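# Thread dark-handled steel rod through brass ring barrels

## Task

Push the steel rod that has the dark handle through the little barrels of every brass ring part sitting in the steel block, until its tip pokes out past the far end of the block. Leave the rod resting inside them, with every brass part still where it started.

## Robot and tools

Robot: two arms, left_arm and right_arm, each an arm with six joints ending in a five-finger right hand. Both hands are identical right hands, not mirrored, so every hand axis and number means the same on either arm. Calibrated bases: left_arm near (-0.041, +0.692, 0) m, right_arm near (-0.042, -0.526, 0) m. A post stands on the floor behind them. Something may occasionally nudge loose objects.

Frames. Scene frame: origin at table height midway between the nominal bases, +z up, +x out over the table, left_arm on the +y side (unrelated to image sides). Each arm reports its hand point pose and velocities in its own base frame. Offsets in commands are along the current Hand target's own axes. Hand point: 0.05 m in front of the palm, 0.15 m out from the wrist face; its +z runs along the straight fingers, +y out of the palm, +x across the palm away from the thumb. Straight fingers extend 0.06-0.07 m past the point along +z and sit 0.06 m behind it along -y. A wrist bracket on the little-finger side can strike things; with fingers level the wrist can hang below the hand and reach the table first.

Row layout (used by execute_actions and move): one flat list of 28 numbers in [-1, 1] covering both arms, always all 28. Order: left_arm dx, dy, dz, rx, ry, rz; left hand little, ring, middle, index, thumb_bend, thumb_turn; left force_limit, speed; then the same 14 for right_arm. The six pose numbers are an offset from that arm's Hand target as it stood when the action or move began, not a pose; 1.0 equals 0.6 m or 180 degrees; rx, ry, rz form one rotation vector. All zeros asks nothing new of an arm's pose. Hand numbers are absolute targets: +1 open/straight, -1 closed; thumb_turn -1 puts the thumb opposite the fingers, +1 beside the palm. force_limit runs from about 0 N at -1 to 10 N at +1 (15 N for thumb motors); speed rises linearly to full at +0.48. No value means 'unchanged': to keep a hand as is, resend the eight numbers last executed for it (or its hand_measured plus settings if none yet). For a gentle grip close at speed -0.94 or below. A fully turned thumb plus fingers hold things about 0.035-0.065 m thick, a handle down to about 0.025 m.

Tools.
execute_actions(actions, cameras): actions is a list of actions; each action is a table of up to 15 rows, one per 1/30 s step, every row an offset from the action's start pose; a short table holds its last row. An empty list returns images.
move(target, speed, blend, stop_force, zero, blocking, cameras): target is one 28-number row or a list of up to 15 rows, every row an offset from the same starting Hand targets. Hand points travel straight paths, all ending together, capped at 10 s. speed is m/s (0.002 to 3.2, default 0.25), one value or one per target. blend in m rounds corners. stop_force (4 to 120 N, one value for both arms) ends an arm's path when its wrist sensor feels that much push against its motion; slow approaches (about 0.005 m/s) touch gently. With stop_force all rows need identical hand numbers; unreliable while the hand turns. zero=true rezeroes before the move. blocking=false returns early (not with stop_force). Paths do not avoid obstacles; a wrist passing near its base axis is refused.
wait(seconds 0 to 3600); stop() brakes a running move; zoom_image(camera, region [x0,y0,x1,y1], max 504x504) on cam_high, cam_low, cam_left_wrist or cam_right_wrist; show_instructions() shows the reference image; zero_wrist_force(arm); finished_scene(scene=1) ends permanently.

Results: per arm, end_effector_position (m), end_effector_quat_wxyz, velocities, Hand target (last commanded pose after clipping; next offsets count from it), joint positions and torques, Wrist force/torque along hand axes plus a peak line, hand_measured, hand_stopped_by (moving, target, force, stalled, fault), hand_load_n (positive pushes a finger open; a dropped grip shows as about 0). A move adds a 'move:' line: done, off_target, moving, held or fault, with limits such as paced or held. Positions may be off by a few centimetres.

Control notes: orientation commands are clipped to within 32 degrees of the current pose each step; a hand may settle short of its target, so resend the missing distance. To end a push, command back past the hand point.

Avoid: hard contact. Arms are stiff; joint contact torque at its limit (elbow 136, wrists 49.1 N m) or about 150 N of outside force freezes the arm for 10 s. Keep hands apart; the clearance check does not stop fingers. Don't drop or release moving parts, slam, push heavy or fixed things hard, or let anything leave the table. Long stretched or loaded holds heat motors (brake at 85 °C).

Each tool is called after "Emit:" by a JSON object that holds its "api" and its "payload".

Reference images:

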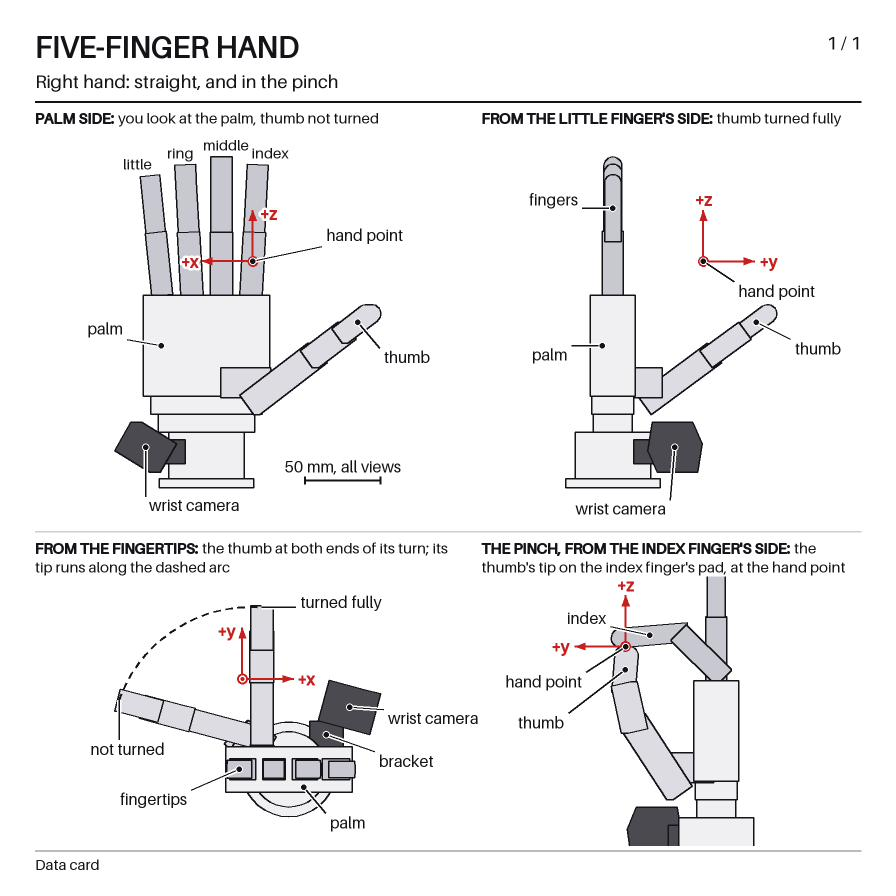

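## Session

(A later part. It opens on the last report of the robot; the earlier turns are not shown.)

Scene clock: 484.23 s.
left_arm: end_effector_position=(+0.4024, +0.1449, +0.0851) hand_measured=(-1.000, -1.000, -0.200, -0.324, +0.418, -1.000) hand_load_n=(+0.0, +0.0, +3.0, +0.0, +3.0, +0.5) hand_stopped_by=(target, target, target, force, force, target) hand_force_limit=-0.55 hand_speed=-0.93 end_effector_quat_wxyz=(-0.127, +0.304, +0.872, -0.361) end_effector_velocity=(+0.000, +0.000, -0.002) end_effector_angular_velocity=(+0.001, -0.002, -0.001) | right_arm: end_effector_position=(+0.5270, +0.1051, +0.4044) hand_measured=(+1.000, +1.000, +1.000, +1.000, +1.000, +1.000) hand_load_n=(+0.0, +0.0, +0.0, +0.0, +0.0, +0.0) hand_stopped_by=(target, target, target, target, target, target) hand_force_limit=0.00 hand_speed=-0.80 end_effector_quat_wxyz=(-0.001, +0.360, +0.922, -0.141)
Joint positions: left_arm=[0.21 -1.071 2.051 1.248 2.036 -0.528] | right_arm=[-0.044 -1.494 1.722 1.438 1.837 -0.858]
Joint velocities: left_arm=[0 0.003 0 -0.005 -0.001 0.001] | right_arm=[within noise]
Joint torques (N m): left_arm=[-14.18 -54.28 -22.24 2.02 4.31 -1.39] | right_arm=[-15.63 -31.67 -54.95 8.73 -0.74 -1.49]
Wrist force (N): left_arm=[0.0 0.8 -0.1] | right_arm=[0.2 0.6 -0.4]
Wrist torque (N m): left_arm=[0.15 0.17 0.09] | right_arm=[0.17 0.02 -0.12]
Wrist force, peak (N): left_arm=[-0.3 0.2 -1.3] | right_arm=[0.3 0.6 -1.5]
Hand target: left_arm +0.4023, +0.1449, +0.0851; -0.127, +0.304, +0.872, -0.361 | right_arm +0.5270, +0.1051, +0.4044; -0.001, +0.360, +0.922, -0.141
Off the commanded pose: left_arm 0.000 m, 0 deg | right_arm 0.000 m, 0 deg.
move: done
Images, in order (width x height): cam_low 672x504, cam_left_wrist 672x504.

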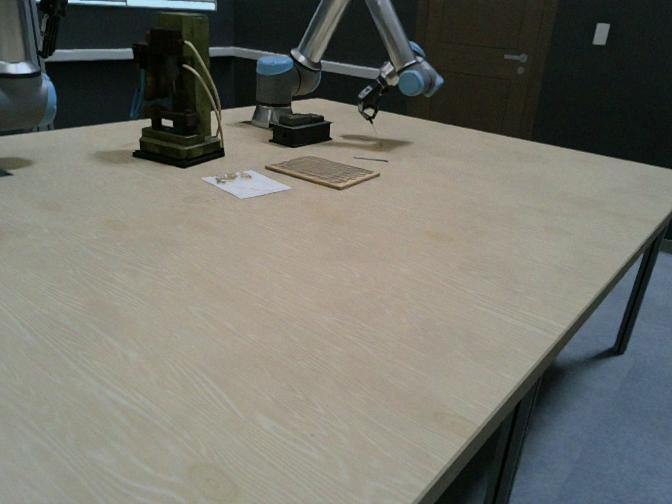

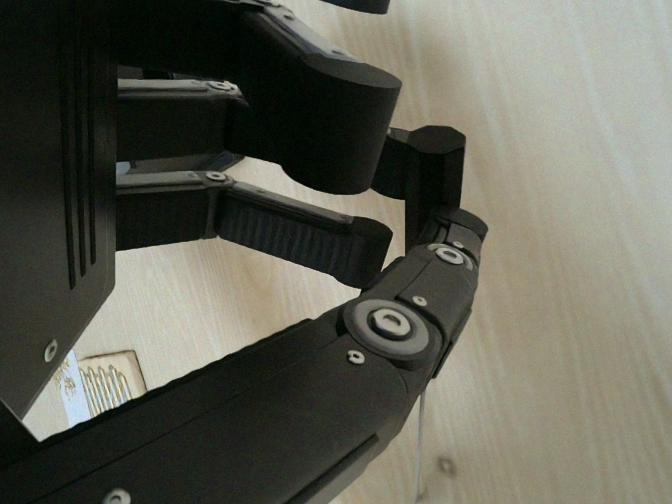

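Emit:
{"api": "move", "payload": {"target": [-0.0037,0.0105,0.0105,0,0.0943,-0.0943,-1,-1,-0.2,-0.5,0.0,-1,-0.55,-0.93,0,0,0,0,0,0,1,1,1,1,1,1,0,-0.8], "speed": 0.1, "cameras": ["cam_left_wrist","cam_low"]}}

Emit:
{"api": "zoom_image", "payload": {"camera": "cam_low", "region": [330, 60, 450, 150]}}

Scene clock: 510.87 s.
left_arm: end_effector_position=(+0.4042, +0.1435, +0.0761) hand_measured=(-1.000, -1.000, -0.200, -0.324, +0.416, -1.000) hand_load_n=(+0.0, +0.5, +0.0, +0.0, +0.0, +0.0) hand_stopped_by=(target, target, target, force, force, target) hand_force_limit=-0.55 hand_speed=-0.93 end_effector_quat_wxyz=(-0.305, +0.222, +0.880, -0.289) | right_arm: end_effector_position=(+0.5270, +0.1051, +0.4044) hand_measured=(+1.000, +1.000, +1.000, +1.000, +1.000, +1.000) hand_load_n=(+0.0, +0.0, +0.0, +0.0, +0.0, -0.5) hand_stopped_by=(target, target, target, target, target, target) hand_force_limit=0.00 hand_speed=-0.80 end_effector_quat_wxyz=(-0.001, +0.360, +0.922, -0.141)
Joint positions: left_arm=[0.077 -0.992 1.992 1.39 1.898 -0.855] | right_arm=[-0.044 -1.494 1.722 1.438 1.837 -0.858]
Joint torques (N m): left_arm=[8.59 -73.08 -11.35 1.28 4.77 1.75] | right_arm=[-15 -33.15 -55.11 8.57 -0.55 -1.61]
Wrist force (N): left_arm=[0.3 0.6 0.0] | right_arm=[-0.1 0.5 -0.8]
Wrist torque (N m): left_arm=[0.10 0.09 0.07] | right_arm=[0.18 0.08 -0.13]
Wrist force, peak (N): left_arm=[-0.2 0.7 -1.3] | right_arm=[0.3 0.6 -1.3]
Hand target: left_arm +0.4041, +0.1435, +0.0762; -0.305, +0.222, +0.880, -0.290 | right_arm +0.5270, +0.1051, +0.4044; -0.001, +0.360, +0.922, -0.141
Off the commanded pose: left_arm 0.000 m, 0 deg | right_arm 0.000 m, 0 deg.
move: done
Images, in order (width x height): cam_low 672x504, cam_left_wrist 672x504.

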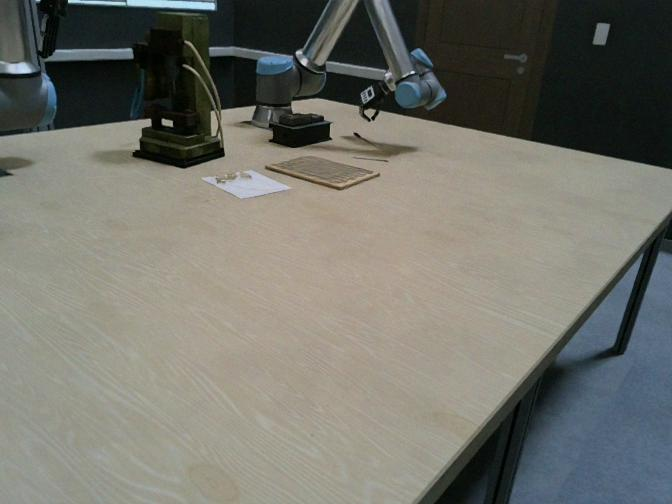

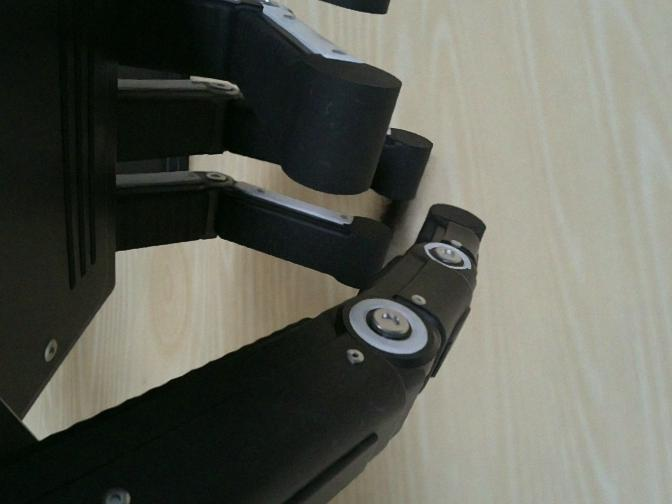

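Scaled by 4.200.

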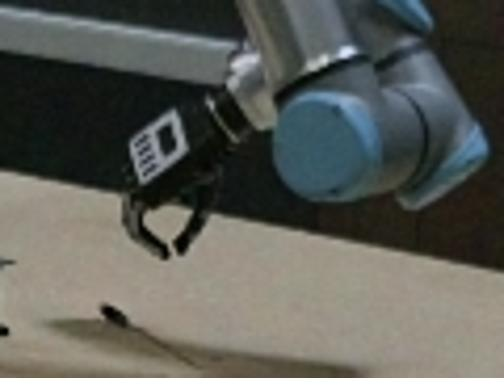

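Emit:
{"api": "move", "payload": {"target": [[0.034,-0.0538,-0.054,0,0,0,1,1,1,1,1,1,-0.4,-0.2,0,0,0,0,0,0,1,1,1,1,1,1,0,-0.8],[0.1257,-0.1835,-0.109,-0.1924,-0.2024,-0.1472,1,1,1,1,1,1,-0.4,-0.2,0,0,0,0,0,0,1,1,1,1,1,1,0,-0.8]], "speed": 0.2, "blend": [0.02,0], "cameras": ["cam_left_wrist"]}}

Scene clock: 521.07 s.
left_arm: end_effector_position=(+0.3700, +0.1300, +0.2202) hand_measured=(+1.000, +1.000, +1.000, +1.000, +1.000, +1.000) hand_load_n=(+0.0, +0.0, +0.0, +0.0, +0.0, +0.0) hand_stopped_by=(target, target, target, target, target, target) hand_force_limit=-0.40 hand_speed=-0.20 end_effector_quat_wxyz=(+0.000, +0.001, +1.000, +0.000) | right_arm: end_effector_position=(+0.5270, +0.1051, +0.4044) hand_measured=(+1.000, +1.000, +1.000, +1.000, +1.000, +1.000) hand_load_n=(+0.0, +0.0, +0.0, +0.0, +0.0, +0.0) hand_stopped_by=(target, target, target, target, target, target) hand_force_limit=0.00 hand_speed=-0.80 end_effector_quat_wxyz=(-0.001, +0.360, +0.922, -0.141)
Joint positions: left_arm=[-0.324 -1.678 2.236 1.013 1.57 -1.894] | right_arm=[-0.044 -1.494 1.722 1.438 1.837 -0.858]
Joint torques (N m): left_arm=[-9.6 -29.29 -41.67 5.83 2.09 -2.12] | right_arm=[-15.95 -31.73 -55.34 8.51 -0.55 -1.31]
Wrist force (N): left_arm=[-0.1 -0.2 -0.6] | right_arm=[0.8 0.4 -0.6]
Wrist torque (N m): left_arm=[0.06 0.04 0.02] | right_arm=[0.17 -0.07 -0.08]
Wrist force, peak (N): left_arm=[-0.3 1.5 0.9] | right_arm=[0.3 1.0 -1.2]
Hand target: left_arm +0.3701, +0.1300, +0.2202; +0.000, +0.001, +1.000, +0.000 | right_arm +0.5270, +0.1051, +0.4044; -0.001, +0.360, +0.922, -0.141
Off the commanded pose: left_arm 0.000 m, 0 deg | right_arm 0.000 m, 0 deg.
move: done

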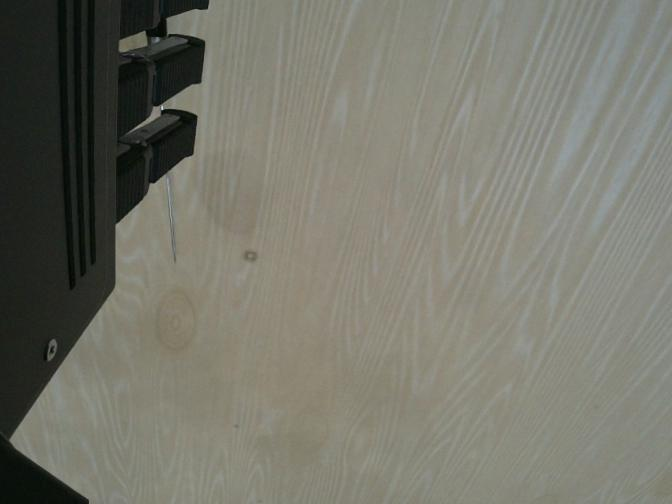

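Emit:
{"api": "move", "payload": {"target": [0.05,-0.133,0,0,0,0,1,1,1,1,1,1,-0.4,-0.2,0,0,0,0,0,0,1,1,1,1,1,1,0,-0.8], "speed": 0.2, "cameras": ["cam_left_wrist"]}}

Scene clock: 523.23 s.
left_arm: end_effector_position=(+0.3399, +0.0504, +0.2202) hand_measured=(+1.000, +1.000, +1.000, +1.000, +1.000, +1.000) hand_load_n=(+0.0, +0.5, +0.0, +0.0, +0.0, +0.0) hand_stopped_by=(target, target, target, target, target, target) hand_force_limit=-0.40 hand_speed=-0.20 end_effector_quat_wxyz=(+0.000, +0.001, +1.000, +0.000) | right_arm: end_effector_position=(+0.5270, +0.1051, +0.4044) hand_measured=(+1.000, +1.000, +1.000, +1.000, +1.000, +1.000) hand_load_n=(+0.0, +0.0, +0.0, +0.0, +0.0, +0.0) hand_stopped_by=(target, target, target, target, target, target) hand_force_limit=0.00 hand_speed=-0.80 end_effector_quat_wxyz=(-0.001, +0.360, +0.922, -0.141)
Joint positions: left_arm=[-0.631 -1.758 2.301 1.028 1.57 -2.2] | right_arm=[-0.044 -1.494 1.722 1.438 1.837 -0.858]
Joint torques (N m): left_arm=[-16.57 -7.9 -43.53 2.14 0.39 -1.51] | right_arm=[-16.09 -32.27 -55.66 8.31 -0.61 -1.44]
Wrist force (N): left_arm=[-0.3 -0.2 -0.9] | right_arm=[0.3 0.4 -1.2]
Wrist torque (N m): left_arm=[0.05 0.09 -0.03] | right_arm=[0.19 0.03 -0.11]
Wrist force, peak (N): left_arm=[0.6 -1.9 -0.8] | right_arm=[0.3 0.8 -1.0]
Hand target: left_arm +0.3400, +0.0503, +0.2202; +0.000, +0.001, +1.000, +0.000 | right_arm +0.5270, +0.1051, +0.4044; -0.001, +0.360, +0.922, -0.141
Off the commanded pose: left_arm 0.000 m, 0 deg | right_arm 0.000 m, 0 deg.
move: done

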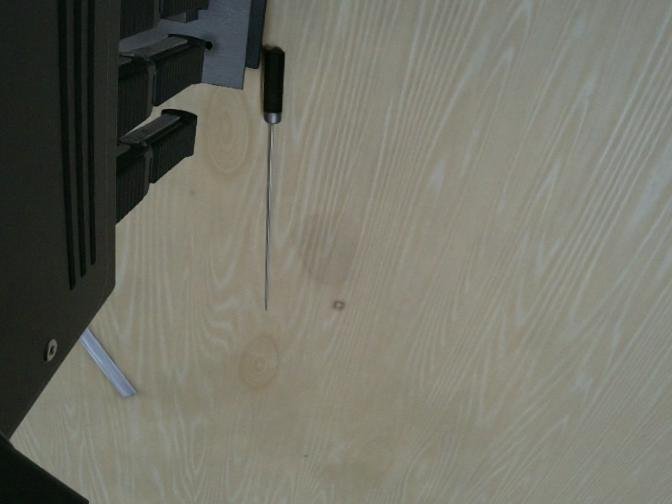

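Emit:
{"api": "move", "payload": {"target": [[-0.1333,-0.0073,0,0,0,0,1,1,1,1,1,1,-0.4,-0.2,0,0,0,0,0,0,1,1,1,1,1,1,0,-0.8],[-0.1333,-0.0073,0.19,0,0,0,1,1,1,1,1,1,-0.4,-0.2,0,0,0,0,0,0,1,1,1,1,1,1,0,-0.8]], "speed": 0.15, "cameras": ["cam_left_wrist"]}}

Scene clock: 548.10 s.
left_arm: end_effector_position=(+0.4199, +0.0458, +0.1062) hand_measured=(+1.000, +1.000, +1.000, +1.000, +1.000, +1.000) hand_load_n=(+0.0, +0.0, +0.0, +0.0, +0.0, +0.0) hand_stopped_by=(target, target, target, target, target, target) hand_force_limit=-0.40 hand_speed=-0.20 end_effector_quat_wxyz=(+0.000, +0.001, +1.000, +0.000) | right_arm: end_effector_position=(+0.5270, +0.1051, +0.4044) hand_measured=(+1.000, +1.000, +1.000, +1.000, +1.000, +1.000) hand_load_n=(+0.0, +0.0, +0.0, +0.0, +0.0, +0.0) hand_stopped_by=(target, target, target, target, target, target) hand_force_limit=0.00 hand_speed=-0.80 end_effector_quat_wxyz=(-0.001, +0.360, +0.922, -0.141)
Joint positions: left_arm=[-0.501 -1.447 2.261 0.757 1.57 -2.07] | right_arm=[-0.044 -1.494 1.722 1.438 1.837 -0.858]
Joint torques (N m): left_arm=[9.47 -28.34 -34.92 3.29 1.11 1.73] | right_arm=[-14.78 -33.76 -55.6 8.59 -0.34 -1.6]
Wrist force (N): left_arm=[-0.9 -1.0 -1.0] | right_arm=[0.2 0.8 -1.0]
Wrist torque (N m): left_arm=[-0.08 0.03 0.04] | right_arm=[0.24 0.03 -0.10]
Wrist force, peak (N): left_arm=[-24.6 1.8 -7.7] | right_arm=[0.7 0.5 -1.1]
Hand target: left_arm +0.4200, +0.0458, +0.1062; +0.000, +0.001, +1.000, +0.000 | right_arm +0.5270, +0.1051, +0.4044; -0.001, +0.360, +0.922, -0.141
Off the commanded pose: left_arm 0.000 m, 0 deg | right_arm 0.000 m, 0 deg.
move: done

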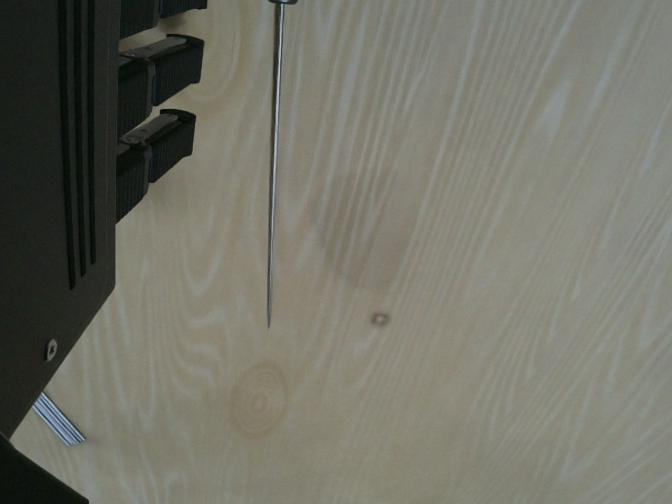

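Emit:
{"api": "move", "payload": {"target": [[-0.0133,0,0,0,0,0,1,1,1,1,1,1,-0.4,-0.2,0,0,0,0,0,0,1,1,1,1,1,1,0,-0.8],[-0.0133,0,0.047,0,0,0,1,1,1,1,1,1,-0.4,-0.2,0,0,0,0,0,0,1,1,1,1,1,1,0,-0.8]], "speed": 0.05, "cameras": ["cam_left_wrist"]}}

Scene clock: 552.63 s.
left_arm: end_effector_position=(+0.4278, +0.0459, +0.0779) hand_measured=(+1.000, +1.000, +1.000, +1.000, +1.000, +1.000) hand_load_n=(+0.0, +0.0, +0.0, +0.0, +0.0, +0.0) hand_stopped_by=(target, target, target, target, target, target) hand_force_limit=-0.40 hand_speed=-0.20 end_effector_quat_wxyz=(+0.000, +0.001, +1.000, +0.000) | right_arm: end_effector_position=(+0.5270, +0.1051, +0.4044) hand_measured=(+1.000, +1.000, +1.000, +1.000, +1.000, +1.000) hand_load_n=(+0.0, +0.0, +0.0, +0.0, +0.0, -0.5) hand_stopped_by=(target, target, target, target, target, target) hand_force_limit=0.00 hand_speed=-0.80 end_effector_quat_wxyz=(-0.001, +0.360, +0.922, -0.141)
Joint positions: left_arm=[-0.49 -1.39 2.264 0.697 1.57 -2.06] | right_arm=[-0.044 -1.494 1.722 1.438 1.837 -0.858]
Joint torques (N m): left_arm=[-9.22 -47.26 -33.06 6.32 3.03 -0.23] | right_arm=[-15.52 -32.93 -55.31 8.35 -0.36 -1.38]
Wrist force (N): left_arm=[-0.2 -0.8 -1.3] | right_arm=[0.4 0.3 -1.0]
Wrist torque (N m): left_arm=[-0.02 0.10 0.07] | right_arm=[0.16 0.00 -0.10]
Wrist force, peak (N): left_arm=[0.0 -0.5 -1.8] | right_arm=[0.4 0.7 -1.2]
Hand target: left_arm +0.4280, +0.0458, +0.0780; +0.000, +0.001, +1.000, +0.000 | right_arm +0.5270, +0.1051, +0.4044; -0.001, +0.360, +0.922, -0.141
Off the commanded pose: left_arm 0.000 m, 0 deg | right_arm 0.000 m, 0 deg.
move: done

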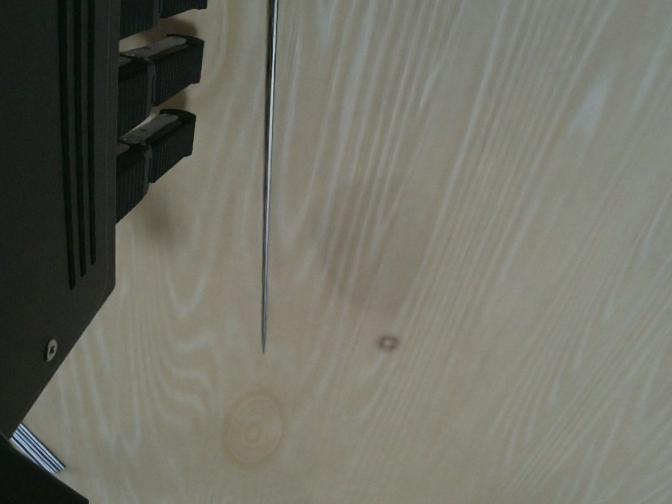

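Emit:
{"api": "move", "payload": {"target": [[0,0,0,0,0,0,-1,1,1,1,1,1,-0.4,0.2,0,0,0,0,0,0,1,1,1,1,1,1,0,-0.8],[0.01,0,0.0112,0,0,0,-1,1,1,1,1,1,-0.4,0.2,0,0,0,0,0,0,1,1,1,1,1,1,0,-0.8],[0.01,0.06,0.0112,0,0,0,-1,1,1,1,1,1,-0.4,0.2,0,0,0,0,0,0,1,1,1,1,1,1,0,-0.8]], "speed": 0.03, "blend": [0,0.002,0], "cameras": ["cam_left_wrist"]}}

Scene clock: 567.67 s.
left_arm: end_effector_position=(+0.4220, +0.0819, +0.0713) hand_measured=(-1.000, +1.000, +1.000, +1.000, +1.000, +1.000) hand_load_n=(+0.0, +0.0, +0.0, +0.0, +0.0, +0.0) hand_stopped_by=(target, target, target, target, target, target) hand_force_limit=-0.40 hand_speed=0.20 end_effector_quat_wxyz=(+0.000, +0.001, +1.000, +0.000) | right_arm: end_effector_position=(+0.5270, +0.1051, +0.4044) hand_measured=(+1.000, +1.000, +1.000, +1.000, +1.000, +1.000) hand_load_n=(+0.0, +0.0, +0.0, +0.0, +0.0, -0.5) hand_stopped_by=(target, target, target, target, target, target) hand_force_limit=0.00 hand_speed=-0.80 end_effector_quat_wxyz=(-0.001, +0.360, +0.922, -0.141)
Joint positions: left_arm=[-0.406 -1.388 2.279 0.679 1.57 -1.975] | right_arm=[-0.044 -1.494 1.722 1.438 1.837 -0.858]
Joint torques (N m): left_arm=[-16.97 -28.06 -31.69 5.76 -1.05 -1.54] | right_arm=[-15.09 -33.5 -55.01 8.33 -0.52 -1.49]
Wrist force (N): left_arm=[0.0 -0.8 -1.6] | right_arm=[0.0 0.3 -0.9]
Wrist torque (N m): left_arm=[0.04 0.07 0.07] | right_arm=[0.17 0.04 -0.12]
Wrist force, peak (N): left_arm=[0.0 -0.8 -1.6] | right_arm=[0.8 1.0 -0.9]
Hand target: left_arm +0.4220, +0.0818, +0.0713; +0.000, +0.001, +1.000, +0.000 | right_arm +0.5270, +0.1051, +0.4044; -0.001, +0.360, +0.922, -0.141
Off the commanded pose: left_arm 0.000 m, 0 deg | right_arm 0.000 m, 0 deg.
move: done

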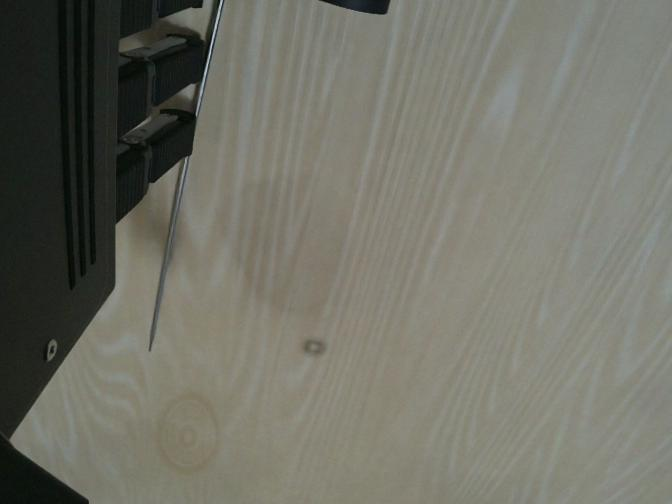

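Emit:
{"api": "move", "payload": {"target": [0,0.13,0,0,0,0,-1,1,1,1,1,1,-0.4,0.2,0,0,0,0,0,0,1,1,1,1,1,1,0,-0.8], "speed": 0.03, "cameras": ["cam_left_wrist"]}}

Scene clock: 572.23 s.
left_arm: end_effector_position=(+0.4221, +0.1599, +0.0713) hand_measured=(-1.000, +1.000, +1.000, +1.000, +1.000, +1.000) hand_load_n=(+0.0, +0.0, +0.0, +0.5, +0.0, +0.0) hand_stopped_by=(target, target, target, target, target, target) hand_force_limit=-0.40 hand_speed=0.20 end_effector_quat_wxyz=(+0.000, +0.001, +1.000, +0.000) | right_arm: end_effector_position=(+0.5270, +0.1051, +0.4044) hand_measured=(+1.000, +1.000, +1.000, +1.000, +1.000, +1.000) hand_load_n=(+0.0, +0.0, +0.0, +0.0, +0.0, +0.0) hand_stopped_by=(target, target, target, target, target, target) hand_force_limit=0.00 hand_speed=-0.80 end_effector_quat_wxyz=(-0.001, +0.360, +0.922, -0.141)
Joint positions: left_arm=[-0.197 -1.37 2.255 0.685 1.57 -1.766] | right_arm=[-0.044 -1.494 1.722 1.438 1.837 -0.858]
Joint torques (N m): left_arm=[-17.12 -40.98 -23.77 5.16 0.05 -1.37] | right_arm=[-15.18 -31.88 -55.11 8.39 -0.26 -1.38]
Wrist force (N): left_arm=[0.3 -0.7 -1.2] | right_arm=[0.5 0.2 -0.7]
Wrist torque (N m): left_arm=[0.05 0.02 0.13] | right_arm=[0.13 -0.02 -0.10]
Wrist force, peak (N): left_arm=[-0.3 -1.4 -1.4] | right_arm=[0.7 0.3 -1.3]
Hand target: left_arm +0.4221, +0.1598, +0.0713; +0.000, +0.001, +1.000, +0.000 | right_arm +0.5270, +0.1051, +0.4044; -0.001, +0.360, +0.922, -0.141
Off the commanded pose: left_arm 0.000 m, 0 deg | right_arm 0.000 m, 0 deg.
move: done

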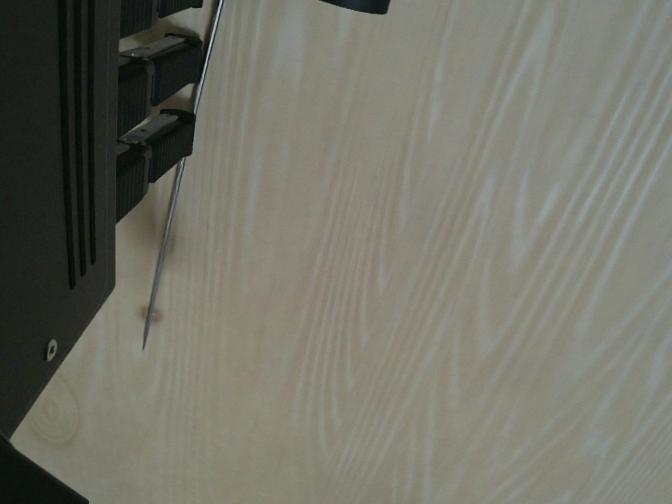

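Emit:
{"api": "move", "payload": {"target": [[0,0.085,0,0,0,0,-1,1,1,1,1,1,-0.4,0.2,0,0,0,0,0,0,1,1,1,1,1,1,0,-0.8],[0,0.07,0,0,0,0,-1,1,1,1,1,1,-0.4,0.2,0,0,0,0,0,0,1,1,1,1,1,1,0,-0.8],[0,0.0,-0.15,0,0,0,-1,1,1,1,1,1,-0.4,0.2,0,0,0,0,0,0,1,1,1,1,1,1,0,-0.8]], "speed": [0.03,0.1,0.1], "cameras": ["cam_left_wrist"]}}

Scene clock: 577.97 s.
left_arm: end_effector_position=(+0.4222, +0.1597, +0.1613) hand_measured=(-1.000, +1.000, +1.000, +1.000, +1.000, +1.000) hand_load_n=(+0.0, +0.0, +0.0, +0.0, -0.5, +0.0) hand_stopped_by=(target, target, target, target, target, target) hand_force_limit=-0.40 hand_speed=0.20 end_effector_quat_wxyz=(+0.000, +0.001, +1.000, +0.000) | right_arm: end_effector_position=(+0.5270, +0.1051, +0.4044) hand_measured=(+1.000, +1.000, +1.000, +1.000, +1.000, +1.000) hand_load_n=(+0.0, +0.0, +0.0, +0.0, +0.0, +0.0) hand_stopped_by=(target, target, target, target, target, target) hand_force_limit=0.00 hand_speed=-0.80 end_effector_quat_wxyz=(-0.001, +0.360, +0.922, -0.141)
Joint positions: left_arm=[-0.197 -1.501 2.19 0.881 1.57 -1.767] | right_arm=[-0.044 -1.494 1.722 1.438 1.837 -0.858]
Joint torques (N m): left_arm=[8.76 -25.19 -20.72 1.78 0.43 2.18] | right_arm=[-16.04 -32.19 -55.06 8.44 -0.19 -1.64]
Wrist force (N): left_arm=[0.0 -0.8 -0.7] | right_arm=[0.4 0.7 -0.7]
Wrist torque (N m): left_arm=[-0.01 0.03 -0.06] | right_arm=[0.21 0.00 -0.09]
Wrist force, peak (N): left_arm=[0.2 -1.5 -1.9] | right_arm=[0.0 1.1 -1.2]
Hand target: left_arm +0.4221, +0.1598, +0.1613; +0.000, +0.001, +1.000, +0.000 | right_arm +0.5270, +0.1051, +0.4044; -0.001, +0.360, +0.922, -0.141
Off the commanded pose: left_arm 0.000 m, 0 deg | right_arm 0.000 m, 0 deg.
move: done

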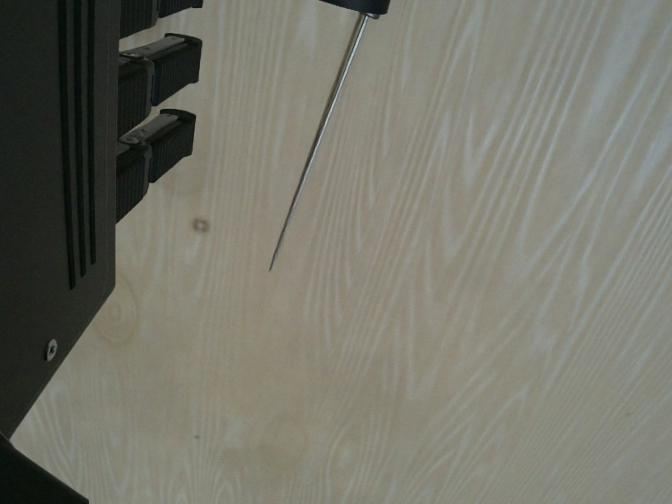

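Emit:
{"api": "move", "payload": {"target": [[0.0367,0.1667,0.1,0.2498,0.0162,0.039,1,1,1,-0.2,1,1,-0.4,-0.2,0,0,0,0,0,0,1,1,1,1,1,1,0,-0.8],[0.0367,0.1667,0.21,0.2498,0.0162,0.039,1,1,1,-0.2,1,1,-0.4,-0.2,0,0,0,0,0,0,1,1,1,1,1,1,0,-0.8]], "speed": 0.15, "blend": [0.02,0], "cameras": ["cam_left_wrist"]}}

Scene clock: 591.27 s.
left_arm: end_effector_position=(+0.4001, +0.2599, +0.0354) hand_measured=(+1.000, +1.000, +1.000, -0.200, +1.000, +1.000) hand_load_n=(+0.0, +0.0, +0.0, +0.0, +0.0, -0.5) hand_stopped_by=(target, target, target, target, target, target) hand_force_limit=-0.40 hand_speed=-0.20 end_effector_quat_wxyz=(-0.025, +0.060, +0.922, -0.382) | right_arm: end_effector_position=(+0.5270, +0.1051, +0.4044) hand_measured=(+1.000, +1.000, +1.000, +1.000, +1.000, +1.000) hand_load_n=(+0.0, +0.0, +0.0, +0.0, -0.5, +0.0) hand_stopped_by=(target, target, target, target, target, target) hand_force_limit=0.00 hand_speed=-0.80 end_effector_quat_wxyz=(-0.001, +0.360, +0.922, -0.141)
Joint positions: left_arm=[0.497 -0.986 2.001 1.087 2.18 -0.772] | right_arm=[-0.044 -1.494 1.722 1.438 1.837 -0.858]
Joint torques (N m): left_arm=[-13.15 -57.81 -27.49 3.97 -2.51 -1.43] | right_arm=[-14.72 -31.73 -54.4 8.33 -0.14 -1.51]
Wrist force (N): left_arm=[0.5 -0.2 -0.5] | right_arm=[0.2 0.4 -0.2]
Wrist torque (N m): left_arm=[-0.05 0.09 0.27] | right_arm=[0.13 0.01 -0.12]
Wrist force, peak (N): left_arm=[0.1 -1.5 -1.0] | right_arm=[0.9 0.4 -1.1]
Hand target: left_arm +0.4002, +0.2599, +0.0353; -0.025, +0.060, +0.922, -0.382 | right_arm +0.5270, +0.1051, +0.4044; -0.001, +0.360, +0.922, -0.141
Off the commanded pose: left_arm 0.000 m, 0 deg | right_arm 0.000 m, 0 deg.
move: done

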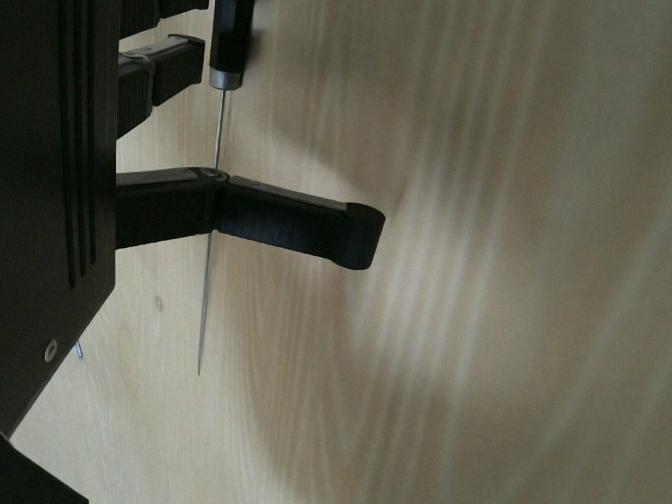

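Emit:
{"api": "move", "payload": {"target": [0,0.035,0.035,0,0,0,1,1,1,-0.2,1,1,-0.4,-0.2,0,0,0,0,0,0,1,1,1,1,1,1,0,-0.8], "speed": 0.005, "stop_force": 4}}

Scene clock: 598.50 s.
left_arm: end_effector_position=(+0.4002, +0.2599, +0.0124) hand_measured=(+1.000, +1.000, +1.000, -0.200, +1.000, +1.000) hand_load_n=(+0.0, +0.0, +0.0, -2.0, +0.0, -0.5) hand_stopped_by=(target, target, target, target, target, target) hand_force_limit=-0.40 hand_speed=-0.20 end_effector_quat_wxyz=(-0.025, +0.060, +0.922, -0.382) | right_arm: end_effector_position=(+0.5270, +0.1051, +0.4044) hand_measured=(+1.000, +1.000, +1.000, +1.000, +1.000, +1.000) hand_load_n=(+0.0, +0.0, +0.0, +0.0, +0.0, +0.0) hand_stopped_by=(target, target, target, target, target, target) hand_force_limit=0.00 hand_speed=-0.80 end_effector_quat_wxyz=(-0.001, +0.360, +0.922, -0.141)
Joint positions: left_arm=[0.497 -0.95 2.001 1.051 2.18 -0.772] | right_arm=[-0.044 -1.494 1.722 1.438 1.837 -0.858]
Joint torques (N m): left_arm=[-9.07 -72.5 -11.17 5.4 -1.95 -0.26] | right_arm=[-15.04 -31.47 -55.65 8.48 -0.2 -1.5]
Wrist force (N): left_arm=[0.6 -4.1 -2.5] | right_arm=[0.0 0.7 -0.3]
Wrist torque (N m): left_arm=[-0.08 0.07 0.28] | right_arm=[0.18 0.03 -0.11]
Wrist force, peak (N): left_arm=[0.1 -7.0 -3.2] | right_arm=[0.3 0.2 -1.4]
Hand target: left_arm +0.4002, +0.2599, +0.0124; -0.025, +0.060, +0.922, -0.382 (not the last commanded pose) | right_arm +0.5270, +0.1051, +0.4044; -0.001, +0.360, +0.922, -0.141
Off the commanded pose: left_arm 0.007 m, 0 deg | right_arm 0.000 m, 0 deg.
move: contact (left_arm)

Emit:
{"api": "move", "payload": {"target": [[0,-0.025,-0.025,0,0,0,1,1,1,-0.2,1,1,-0.4,-0.2,0,0,0,0,0,0,1,1,1,1,1,1,0,-0.8],[0,-0.025,-0.025,0,0,0,1,1,1,1,0.42,-1,-0.4,0.2,0,0,0,0,0,0,1,1,1,1,1,1,0,-0.8]], "speed": 0.05, "cameras": ["cam_left_wrist"]}}

Emit:
{"api": "move", "payload": {"target": [0,0.035,0.035,0,0,0,1,1,1,1,0.42,-1,-0.4,0.2,0,0,0,0,0,0,1,1,1,1,1,1,0,-0.8], "speed": 0.005, "stop_force": 4}}

Scene clock: 603.77 s.
left_arm: end_effector_position=(+0.4002, +0.2599, +0.0336) hand_measured=(+1.000, +1.000, +1.000, +1.000, +0.420, -1.000) hand_load_n=(+0.0, +0.0, +0.0, +0.0, +0.0, +0.0) hand_stopped_by=(target, target, target, target, target, target) hand_force_limit=-0.40 hand_speed=0.20 end_effector_quat_wxyz=(-0.025, +0.060, +0.922, -0.382) | right_arm: end_effector_position=(+0.5270, +0.1051, +0.4044) hand_measured=(+1.000, +1.000, +1.000, +1.000, +1.000, +1.000) hand_load_n=(+0.0, +0.0, +0.0, +0.0, +0.0, +0.0) hand_stopped_by=(target, target, target, target, target, target) hand_force_limit=0.00 hand_speed=-0.80 end_effector_quat_wxyz=(-0.001, +0.360, +0.922, -0.141)
Joint positions: left_arm=[0.497 -0.983 2.001 1.084 2.18 -0.772] | right_arm=[-0.044 -1.494 1.722 1.438 1.837 -0.858]
Joint torques (N m): left_arm=[5.99 -54.18 -16.62 2.75 -2.41 -0.48] | right_arm=[-15.41 -32.6 -55.1 8.38 -0.07 -1.39]
Wrist force (N): left_arm=[0.3 -0.2 -0.2] | right_arm=[-0.1 0.1 -0.8]
Wrist torque (N m): left_arm=[-0.08 0.11 0.27] | right_arm=[0.13 0.07 -0.13]
Wrist force, peak (N): left_arm=[0.4 -4.2 -2.7] | right_arm=[0.3 0.7 -1.2]
Hand target: left_arm +0.4002, +0.2599, +0.0336; -0.025, +0.060, +0.922, -0.382 | right_arm +0.5270, +0.1051, +0.4044; -0.001, +0.360, +0.922, -0.141
Off the commanded pose: left_arm 0.000 m, 0 deg | right_arm 0.000 m, 0 deg.
move: done

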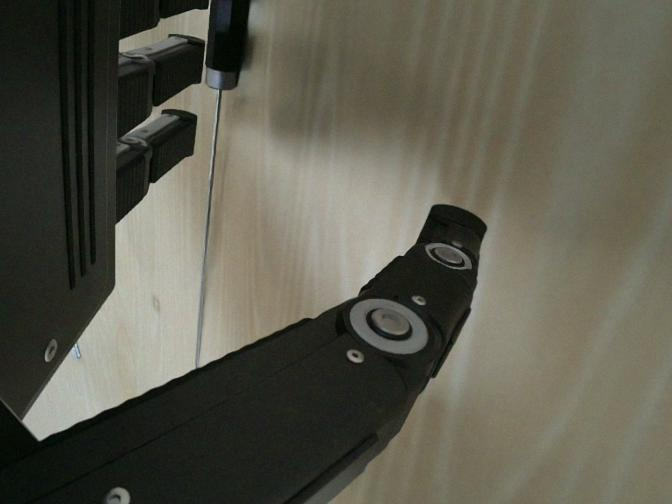

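Scene clock: 609.40 s.
left_arm: end_effector_position=(+0.4002, +0.2599, +0.0101) hand_measured=(+1.000, +1.000, +1.000, +1.000, +0.420, -1.000) hand_load_n=(-0.5, +0.0, +0.0, +0.0, +0.0, +0.0) hand_stopped_by=(target, target, target, target, target, target) hand_force_limit=-0.40 hand_speed=0.20 end_effector_quat_wxyz=(-0.025, +0.060, +0.922, -0.382) | right_arm: end_effector_position=(+0.5270, +0.1051, +0.4044) hand_measured=(+1.000, +1.000, +1.000, +1.000, +1.000, +1.000) hand_load_n=(+0.0, +0.0, +0.0, +0.0, +0.0, +0.0) hand_stopped_by=(target, target, target, target, target, target) hand_force_limit=0.00 hand_speed=-0.80 end_effector_quat_wxyz=(-0.001, +0.360, +0.922, -0.141)
Joint positions: left_arm=[0.497 -0.947 2.001 1.047 2.18 -0.772] | right_arm=[-0.044 -1.494 1.722 1.438 1.837 -0.858]
Joint torques (N m): left_arm=[3.77 -73.98 -8.55 5.48 -2.45 0.84] | right_arm=[-14.91 -32.15 -54.76 8.34 0.15 -1.39]
Wrist force (N): left_arm=[0.3 -3.1 -4.7] | right_arm=[0.4 -0.1 -0.9]
Wrist torque (N m): left_arm=[-0.25 0.14 0.26] | right_arm=[0.10 0.00 -0.11]
Wrist force, peak (N): left_arm=[-0.3 -5.4 -8.7] | right_arm=[0.6 0.6 -1.1]
Hand target: left_arm +0.4002, +0.2599, +0.0102; -0.025, +0.060, +0.922, -0.382 (not the last commanded pose) | right_arm +0.5270, +0.1051, +0.4044; -0.001, +0.360, +0.922, -0.141
Off the commanded pose: left_arm 0.006 m, 0 deg | right_arm 0.000 m, 0 deg.
move: contact (left_arm)

Emit:
{"api": "move", "payload": {"target": [[0,-0.053,-0.053,0,0,0,-1,-1,-0.16,-0.14,0.44,-1,-0.4,0,0,0,0,0,0,0,1,1,1,1,1,1,0,-0.8],[0.041,-0.1833,0.0777,0.0667,0,0,-1,-1,-0.16,-0.14,0.44,-1,-0.4,0,0,0,0,0,0,0,1,1,1,1,1,1,0,-0.8]], "speed": 0.12, "blend": [0.01,0], "cameras": ["cam_left_wrist"]}}

Scene clock: 635.97 s.
left_arm: end_effector_position=(+0.3614, +0.1533, +0.0549) hand_measured=(-1.000, -1.000, +0.920, -0.140, +0.440, -1.000) hand_load_n=(+0.0, +0.0, +0.0, +0.0, +0.0, +0.0) hand_stopped_by=(target, target, force, target, target, target) hand_force_limit=-0.40 hand_speed=0.00 end_effector_quat_wxyz=(-0.031, +0.057, +0.877, -0.476) | right_arm: end_effector_position=(+0.5270, +0.1051, +0.4044) hand_measured=(+1.000, +1.000, +1.000, +1.000, +1.000, +1.000) hand_load_n=(+0.0, +0.0, +0.0, +0.0, +0.0, +0.0) hand_stopped_by=(target, target, target, target, target, target) hand_force_limit=0.00 hand_speed=-0.80 end_effector_quat_wxyz=(-0.001, +0.360, +0.922, -0.141)
Joint positions: left_arm=[0.415 -1.007 2.161 1.091 2.37 -0.731] | right_arm=[-0.044 -1.494 1.722 1.438 1.837 -0.858]
Joint torques (N m): left_arm=[9.2 -67.67 -22.97 6.01 -2.62 -1.49] | right_arm=[-15.36 -33.51 -54.68 8.37 0.07 -1.37]
Wrist force (N): left_arm=[0.4 -0.4 -0.9] | right_arm=[0.7 0.6 -0.9]
Wrist torque (N m): left_arm=[-0.10 0.10 0.13] | right_arm=[0.21 -0.05 -0.08]
Wrist force, peak (N): left_arm=[0.2 -3.5 -5.5] | right_arm=[0.5 1.0 -1.1]
Hand target: left_arm +0.3614, +0.1533, +0.0550; -0.031, +0.057, +0.877, -0.476 | right_arm +0.5270, +0.1051, +0.4044; -0.001, +0.360, +0.922, -0.141
Off the commanded pose: left_arm 0.000 m, 0 deg | right_arm 0.000 m, 0 deg.
move: done

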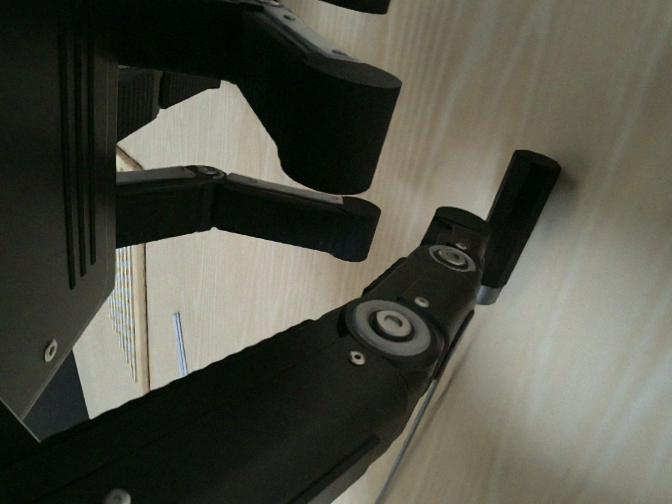

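Emit:
{"api": "move", "payload": {"target": [[0,0,0,0,0,0,-1,-1,-0.165,-0.17,0.5,-1,-0.2,-0.2,0,0,0,0,0,0,1,1,1,1,1,1,0,-0.8],[-0.0075,0.0383,0.0175,0,-0.0163,-0.0106,-1,-1,-0.165,-0.17,0.5,-1,-0.2,-0.2,0,0,0,0,0,0,1,1,1,1,1,1,0,-0.8]], "speed": 0.05, "cameras": ["cam_left_wrist"]}}

Scene clock: 645.03 s.
left_arm: end_effector_position=(+0.3664, +0.1564, +0.0300) hand_measured=(-1.000, -1.000, -0.164, -0.170, +0.500, -1.000) hand_load_n=(+0.0, +0.5, +0.0, +0.0, +0.0, +0.0) hand_stopped_by=(target, target, target, target, target, target) hand_force_limit=-0.20 hand_speed=-0.20 end_effector_quat_wxyz=(-0.016, +0.030, +0.878, -0.477) end_effector_velocity=(+0.000, +0.000, +0.001) end_effector_angular_velocity=(-0.002, +0.000, -0.003) | right_arm: end_effector_position=(+0.5270, +0.1051, +0.4044) hand_measured=(+1.000, +1.000, +1.000, +1.000, +1.000, +1.000) hand_load_n=(+0.0, +0.0, +0.0, +0.0, +0.0, +0.0) hand_stopped_by=(target, target, target, target, target, target) hand_force_limit=0.00 hand_speed=-0.80 end_effector_quat_wxyz=(-0.001, +0.360, +0.922, -0.141)
Joint positions: left_arm=[0.426 -0.969 2.16 1.012 2.401 -0.79] | right_arm=[-0.044 -1.494 1.722 1.438 1.837 -0.858]
Joint velocities: left_arm=[0 0 0 0.004 0 0.005] | right_arm=[within noise]
Joint torques (N m): left_arm=[-12.46 -69.8 -20.21 6.91 -2.35 2.22] | right_arm=[-15.56 -33.38 -54.67 8.49 0.08 -1.41]
Wrist force (N): left_arm=[0.2 -0.5 -0.8] | right_arm=[0.6 0.3 -0.1]
Wrist torque (N m): left_arm=[-0.13 0.13 0.04] | right_arm=[0.12 -0.06 -0.08]
Wrist force, peak (N): left_arm=[0.3 -0.9 -1.4] | right_arm=[0.5 0.9 -1.1]
Hand target: left_arm +0.3663, +0.1564, +0.0300; -0.017, +0.030, +0.878, -0.477 | right_arm +0.5270, +0.1051, +0.4044; -0.001, +0.360, +0.922, -0.141
Off the commanded pose: left_arm 0.000 m, 0 deg | right_arm 0.000 m, 0 deg.
move: done

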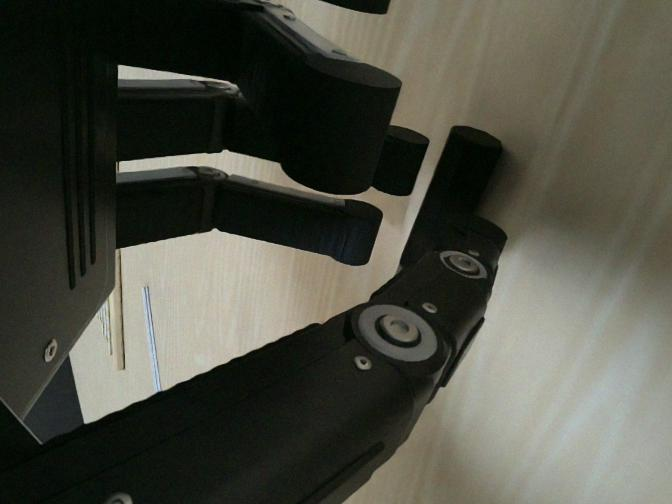

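Emit:
{"api": "move", "payload": {"target": [-0.005,0.0162,0.0123,0,0,0,-1,-1,-0.165,-0.17,0.5,-1,-0.2,-0.2,0,0,0,0,0,0,1,1,1,1,1,1,0,-0.8], "speed": 0.006, "stop_force": 4, "cameras": ["cam_left_wrist"]}}

Scene clock: 651.40 s.
left_arm: end_effector_position=(+0.3693, +0.1553, +0.0180) hand_measured=(-1.000, -1.000, -0.164, -0.170, +0.500, -1.000) hand_load_n=(+0.0, +0.0, +0.0, +0.0, +0.0, +0.0) hand_stopped_by=(target, target, target, target, target, target) hand_force_limit=-0.20 hand_speed=-0.20 end_effector_quat_wxyz=(-0.017, +0.030, +0.878, -0.477) | right_arm: end_effector_position=(+0.5270, +0.1051, +0.4044) hand_measured=(+1.000, +1.000, +1.000, +1.000, +1.000, +1.000) hand_load_n=(+0.0, +0.0, -0.5, +0.0, +0.0, +0.0) hand_stopped_by=(target, target, target, target, target, target) hand_force_limit=0.00 hand_speed=-0.80 end_effector_quat_wxyz=(-0.001, +0.360, +0.922, -0.141)
Joint positions: left_arm=[0.421 -0.947 2.156 0.99 2.404 -0.795] | right_arm=[-0.044 -1.494 1.722 1.438 1.837 -0.858]
Joint torques (N m): left_arm=[8.09 -68.67 -10.68 4.82 -2.01 1.68] | right_arm=[-15.02 -33.05 -54.88 8.22 0.22 -1.54]
Wrist force (N): left_arm=[2.4 -5.2 -1.7] | right_arm=[0.4 0.3 -0.7]
Wrist torque (N m): left_arm=[-0.08 0.13 0.19] | right_arm=[0.16 -0.01 -0.10]
Wrist force, peak (N): left_arm=[2.0 -8.3 -2.6] | right_arm=[0.0 1.3 -1.1]
Hand target: left_arm +0.3692, +0.1553, +0.0180; -0.017, +0.030, +0.878, -0.477 | right_arm +0.5270, +0.1051, +0.4044; -0.001, +0.360, +0.922, -0.141
Off the commanded pose: left_arm 0.000 m, 0 deg | right_arm 0.000 m, 0 deg.
move: contact (left_arm)

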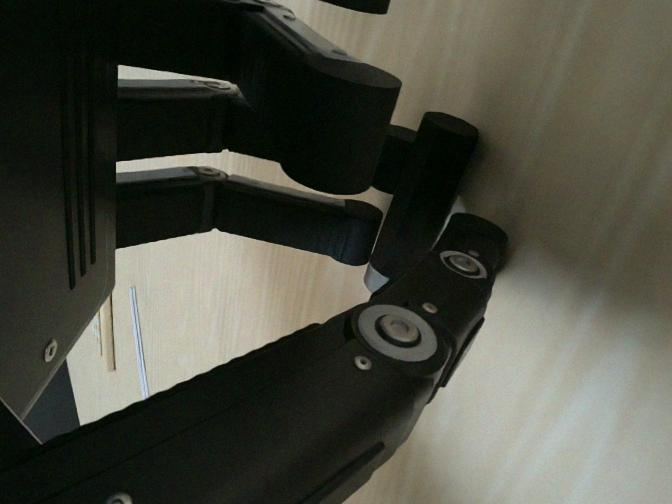

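Emit:
{"api": "move", "payload": {"target": [[0,-0.0014,-0.0009,0,0,0,-1,-1,-0.165,-0.17,0.44,-1,-0.6,-0.9,0,0,0,0,0,0,1,1,1,1,1,1,0,-0.8]], "speed": 0.006}}

Emit:
{"api": "move", "payload": {"target": [0,0.007,0.0046,0,0,0,-1,-1,-0.165,-0.17,0.44,-1,-0.6,-0.9,0,0,0,0,0,0,1,1,1,1,1,1,0,-0.8], "speed": 0.005, "stop_force": 4, "cameras": ["cam_left_wrist"]}}

Scene clock: 654.63 s.
left_arm: end_effector_position=(+0.3692, +0.1553, +0.0190) hand_measured=(-1.000, -1.000, -0.164, -0.170, +0.440, -1.000) hand_load_n=(+0.0, +0.0, +0.0, +0.0, +0.0, +0.0) hand_stopped_by=(target, target, target, target, target, target) hand_force_limit=-0.60 hand_speed=-0.90 end_effector_quat_wxyz=(-0.017, +0.030, +0.878, -0.477) | right_arm: end_effector_position=(+0.5270, +0.1051, +0.4044) hand_measured=(+1.000, +1.000, +1.000, +1.000, +1.000, +1.000) hand_load_n=(+0.0, +0.0, +0.0, +0.0, +0.0, +0.0) hand_stopped_by=(target, target, target, target, target, target) hand_force_limit=0.00 hand_speed=-0.80 end_effector_quat_wxyz=(-0.001, +0.360, +0.922, -0.141)
Joint positions: left_arm=[0.421 -0.949 2.156 0.992 2.404 -0.795] | right_arm=[-0.044 -1.494 1.722 1.438 1.837 -0.858]
Joint torques (N m): left_arm=[7.51 -52.64 -2.43 3.47 -1.48 1.18] | right_arm=[-16.13 -32.25 -54.75 8.13 0.38 -1.56]
Wrist force (N): left_arm=[0.4 -0.6 -0.4] | right_arm=[0.3 0.1 -1.0]
Wrist torque (N m): left_arm=[-0.17 0.09 0.30] | right_arm=[0.14 0.02 -0.11]
Wrist force, peak (N): left_arm=[2.3 -5.7 -2.2] | right_arm=[0.3 0.7 -1.3]
Hand target: left_arm +0.3692, +0.1553, +0.0189; -0.017, +0.030, +0.878, -0.477 | right_arm +0.5270, +0.1051, +0.4044; -0.001, +0.360, +0.922, -0.141
Off the commanded pose: left_arm 0.000 m, 0 deg | right_arm 0.000 m, 0 deg.
move: done

Scene clock: 655.67 s.
left_arm: end_effector_position=(+0.3692, +0.1553, +0.0179) hand_measured=(-1.000, -1.000, -0.164, -0.170, +0.440, -1.000) hand_load_n=(+0.0, +0.0, +0.0, +0.0, +0.0, +0.0) hand_stopped_by=(target, target, target, target, target, target) hand_force_limit=-0.60 hand_speed=-0.90 end_effector_quat_wxyz=(-0.017, +0.030, +0.878, -0.477) | right_arm: end_effector_position=(+0.5270, +0.1051, +0.4044) hand_measured=(+1.000, +1.000, +1.000, +1.000, +1.000, +1.000) hand_load_n=(+0.0, +0.0, -0.5, +0.0, -0.5, +0.0) hand_stopped_by=(target, target, target, target, target, target) hand_force_limit=0.00 hand_speed=-0.80 end_effector_quat_wxyz=(-0.001, +0.360, +0.922, -0.141)
Joint positions: left_arm=[0.421 -0.947 2.156 0.99 2.404 -0.795] | right_arm=[-0.044 -1.494 1.722 1.438 1.837 -0.858]
Joint torques (N m): left_arm=[4.9 -68.6 -10.51 4.99 -0.95 0.48] | right_arm=[-15.41 -32.39 -54.53 8.39 0.33 -1.46]
Wrist force (N): left_arm=[0.2 -5.5 -2.1] | right_arm=[0.5 0.5 -0.6]
Wrist torque (N m): left_arm=[-0.10 0.12 0.20] | right_arm=[0.17 -0.03 -0.09]
Wrist force, peak (N): left_arm=[-0.6 -10.2 -2.9] | right_arm=[0.4 0.6 -1.1]
Hand target: left_arm +0.3692, +0.1553, +0.0179; -0.017, +0.030, +0.878, -0.477 (not the last commanded pose) | right_arm +0.5270, +0.1051, +0.4044; -0.001, +0.360, +0.922, -0.141
Off the commanded pose: left_arm 0.004 m, 0 deg | right_arm 0.000 m, 0 deg.
move: contact (left_arm)

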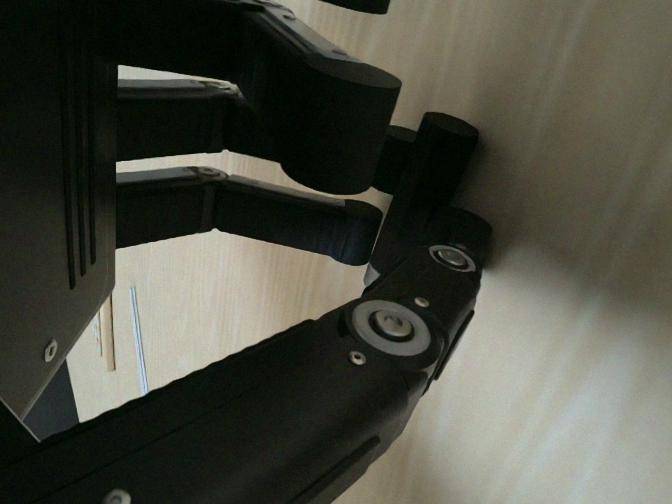

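Emit:
{"api": "move", "payload": {"target": [0,-0.0007,-0.0005,0,0,0,-1,-1,-0.165,-0.17,0.1,-1,-0.6,-0.93,0,0,0,0,0,0,1,1,1,1,1,1,0,-0.8], "speed": 0.006, "cameras": ["cam_left_wrist"]}}

Scene clock: 672.10 s.
left_arm: end_effector_position=(+0.3692, +0.1553, +0.0184) hand_measured=(-1.000, -1.000, -0.164, -0.170, +0.358, -1.000) hand_load_n=(+0.0, +0.0, +4.5, -0.5, +3.0, +0.0) hand_stopped_by=(target, target, target, target, force, target) hand_force_limit=-0.60 hand_speed=-0.93 end_effector_quat_wxyz=(-0.017, +0.030, +0.878, -0.477) | right_arm: end_effector_position=(+0.5270, +0.1051, +0.4044) hand_measured=(+1.000, +1.000, +1.000, +1.000, +1.000, +1.000) hand_load_n=(+0.0, +0.0, +0.0, +0.0, +0.0, +0.0) hand_stopped_by=(target, target, target, target, target, target) hand_force_limit=0.00 hand_speed=-0.80 end_effector_quat_wxyz=(-0.001, +0.360, +0.922, -0.141)
Joint positions: left_arm=[0.421 -0.948 2.156 0.991 2.404 -0.795] | right_arm=[-0.044 -1.494 1.722 1.438 1.837 -0.858]
Joint torques (N m): left_arm=[8.09 -49.79 -3.3 3.16 -2.71 2.17] | right_arm=[-15.49 -32.81 -55.1 8.45 0.36 -1.3]
Wrist force (N): left_arm=[0.6 -0.4 -0.8] | right_arm=[0.6 0.2 -1.0]
Wrist torque (N m): left_arm=[-0.12 0.07 0.30] | right_arm=[0.16 -0.02 -0.10]
Wrist force, peak (N): left_arm=[0.1 -6.3 -1.9] | right_arm=[0.8 0.9 -1.1]
Hand target: left_arm +0.3692, +0.1553, +0.0184; -0.017, +0.030, +0.878, -0.477 | right_arm +0.5270, +0.1051, +0.4044; -0.001, +0.360, +0.922, -0.141
Off the commanded pose: left_arm 0.000 m, 0 deg | right_arm 0.000 m, 0 deg.
move: done

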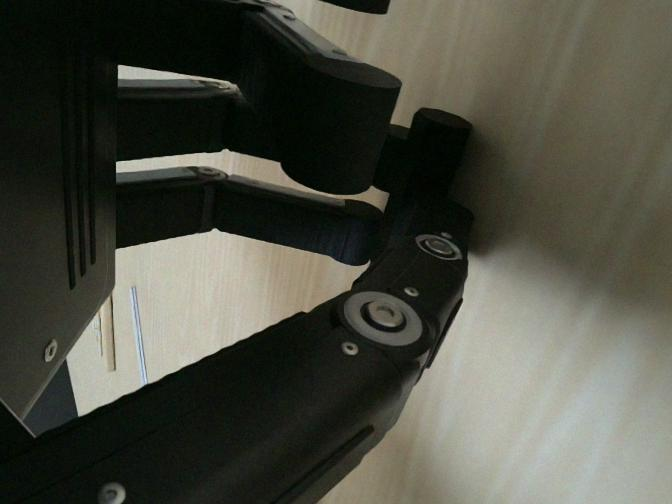

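Emit:
{"api": "move", "payload": {"target": [0,0,0,0,0,0,-1,-1,-0.165,-0.5,0.1,-1,-0.4,-0.93,0,0,0,0,0,0,1,1,1,1,1,1,0,-0.8], "speed": 0.006, "cameras": ["cam_left_wrist"]}}

Scene clock: 674.27 s.
left_arm: end_effector_position=(+0.3692, +0.1553, +0.0184) hand_measured=(-1.000, -1.000, -0.164, -0.222, +0.358, -1.000) hand_load_n=(+0.0, +0.0, +3.5, +3.0, +5.0, +0.0) hand_stopped_by=(target, target, target, force, force, target) hand_force_limit=-0.40 hand_speed=-0.93 end_effector_quat_wxyz=(-0.017, +0.030, +0.878, -0.477) | right_arm: end_effector_position=(+0.5270, +0.1051, +0.4044) hand_measured=(+1.000, +1.000, +1.000, +1.000, +1.000, +1.000) hand_load_n=(+0.5, +0.0, +0.0, +0.0, +0.0, +0.0) hand_stopped_by=(target, target, target, target, target, target) hand_force_limit=0.00 hand_speed=-0.80 end_effector_quat_wxyz=(-0.001, +0.360, +0.922, -0.141)
Joint positions: left_arm=[0.421 -0.948 2.156 0.991 2.404 -0.795] | right_arm=[-0.044 -1.494 1.722 1.438 1.837 -0.858]
Joint torques (N m): left_arm=[8.74 -50.36 -2.59 3.17 -2.61 1.95] | right_arm=[-13.84 -33.09 -54.92 8.39 0.5 -1.4]
Wrist force (N): left_arm=[0.7 -0.5 -0.5] | right_arm=[0.3 0.2 -1.0]
Wrist torque (N m): left_arm=[-0.17 0.04 0.31] | right_arm=[0.16 0.01 -0.10]
Wrist force, peak (N): left_arm=[0.3 -0.8 -0.8] | right_arm=[-0.1 1.2 -0.8]
Hand target: left_arm +0.3692, +0.1553, +0.0184; -0.017, +0.030, +0.878, -0.477 | right_arm +0.5270, +0.1051, +0.4044; -0.001, +0.360, +0.922, -0.141
Off the commanded pose: left_arm 0.000 m, 0 deg | right_arm 0.000 m, 0 deg.
move: done

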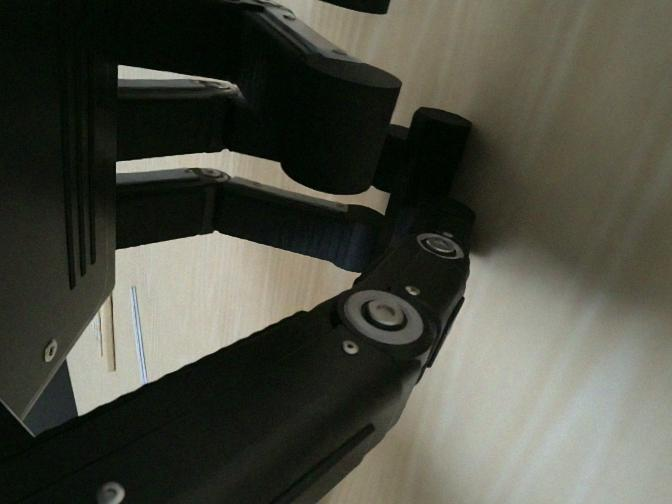

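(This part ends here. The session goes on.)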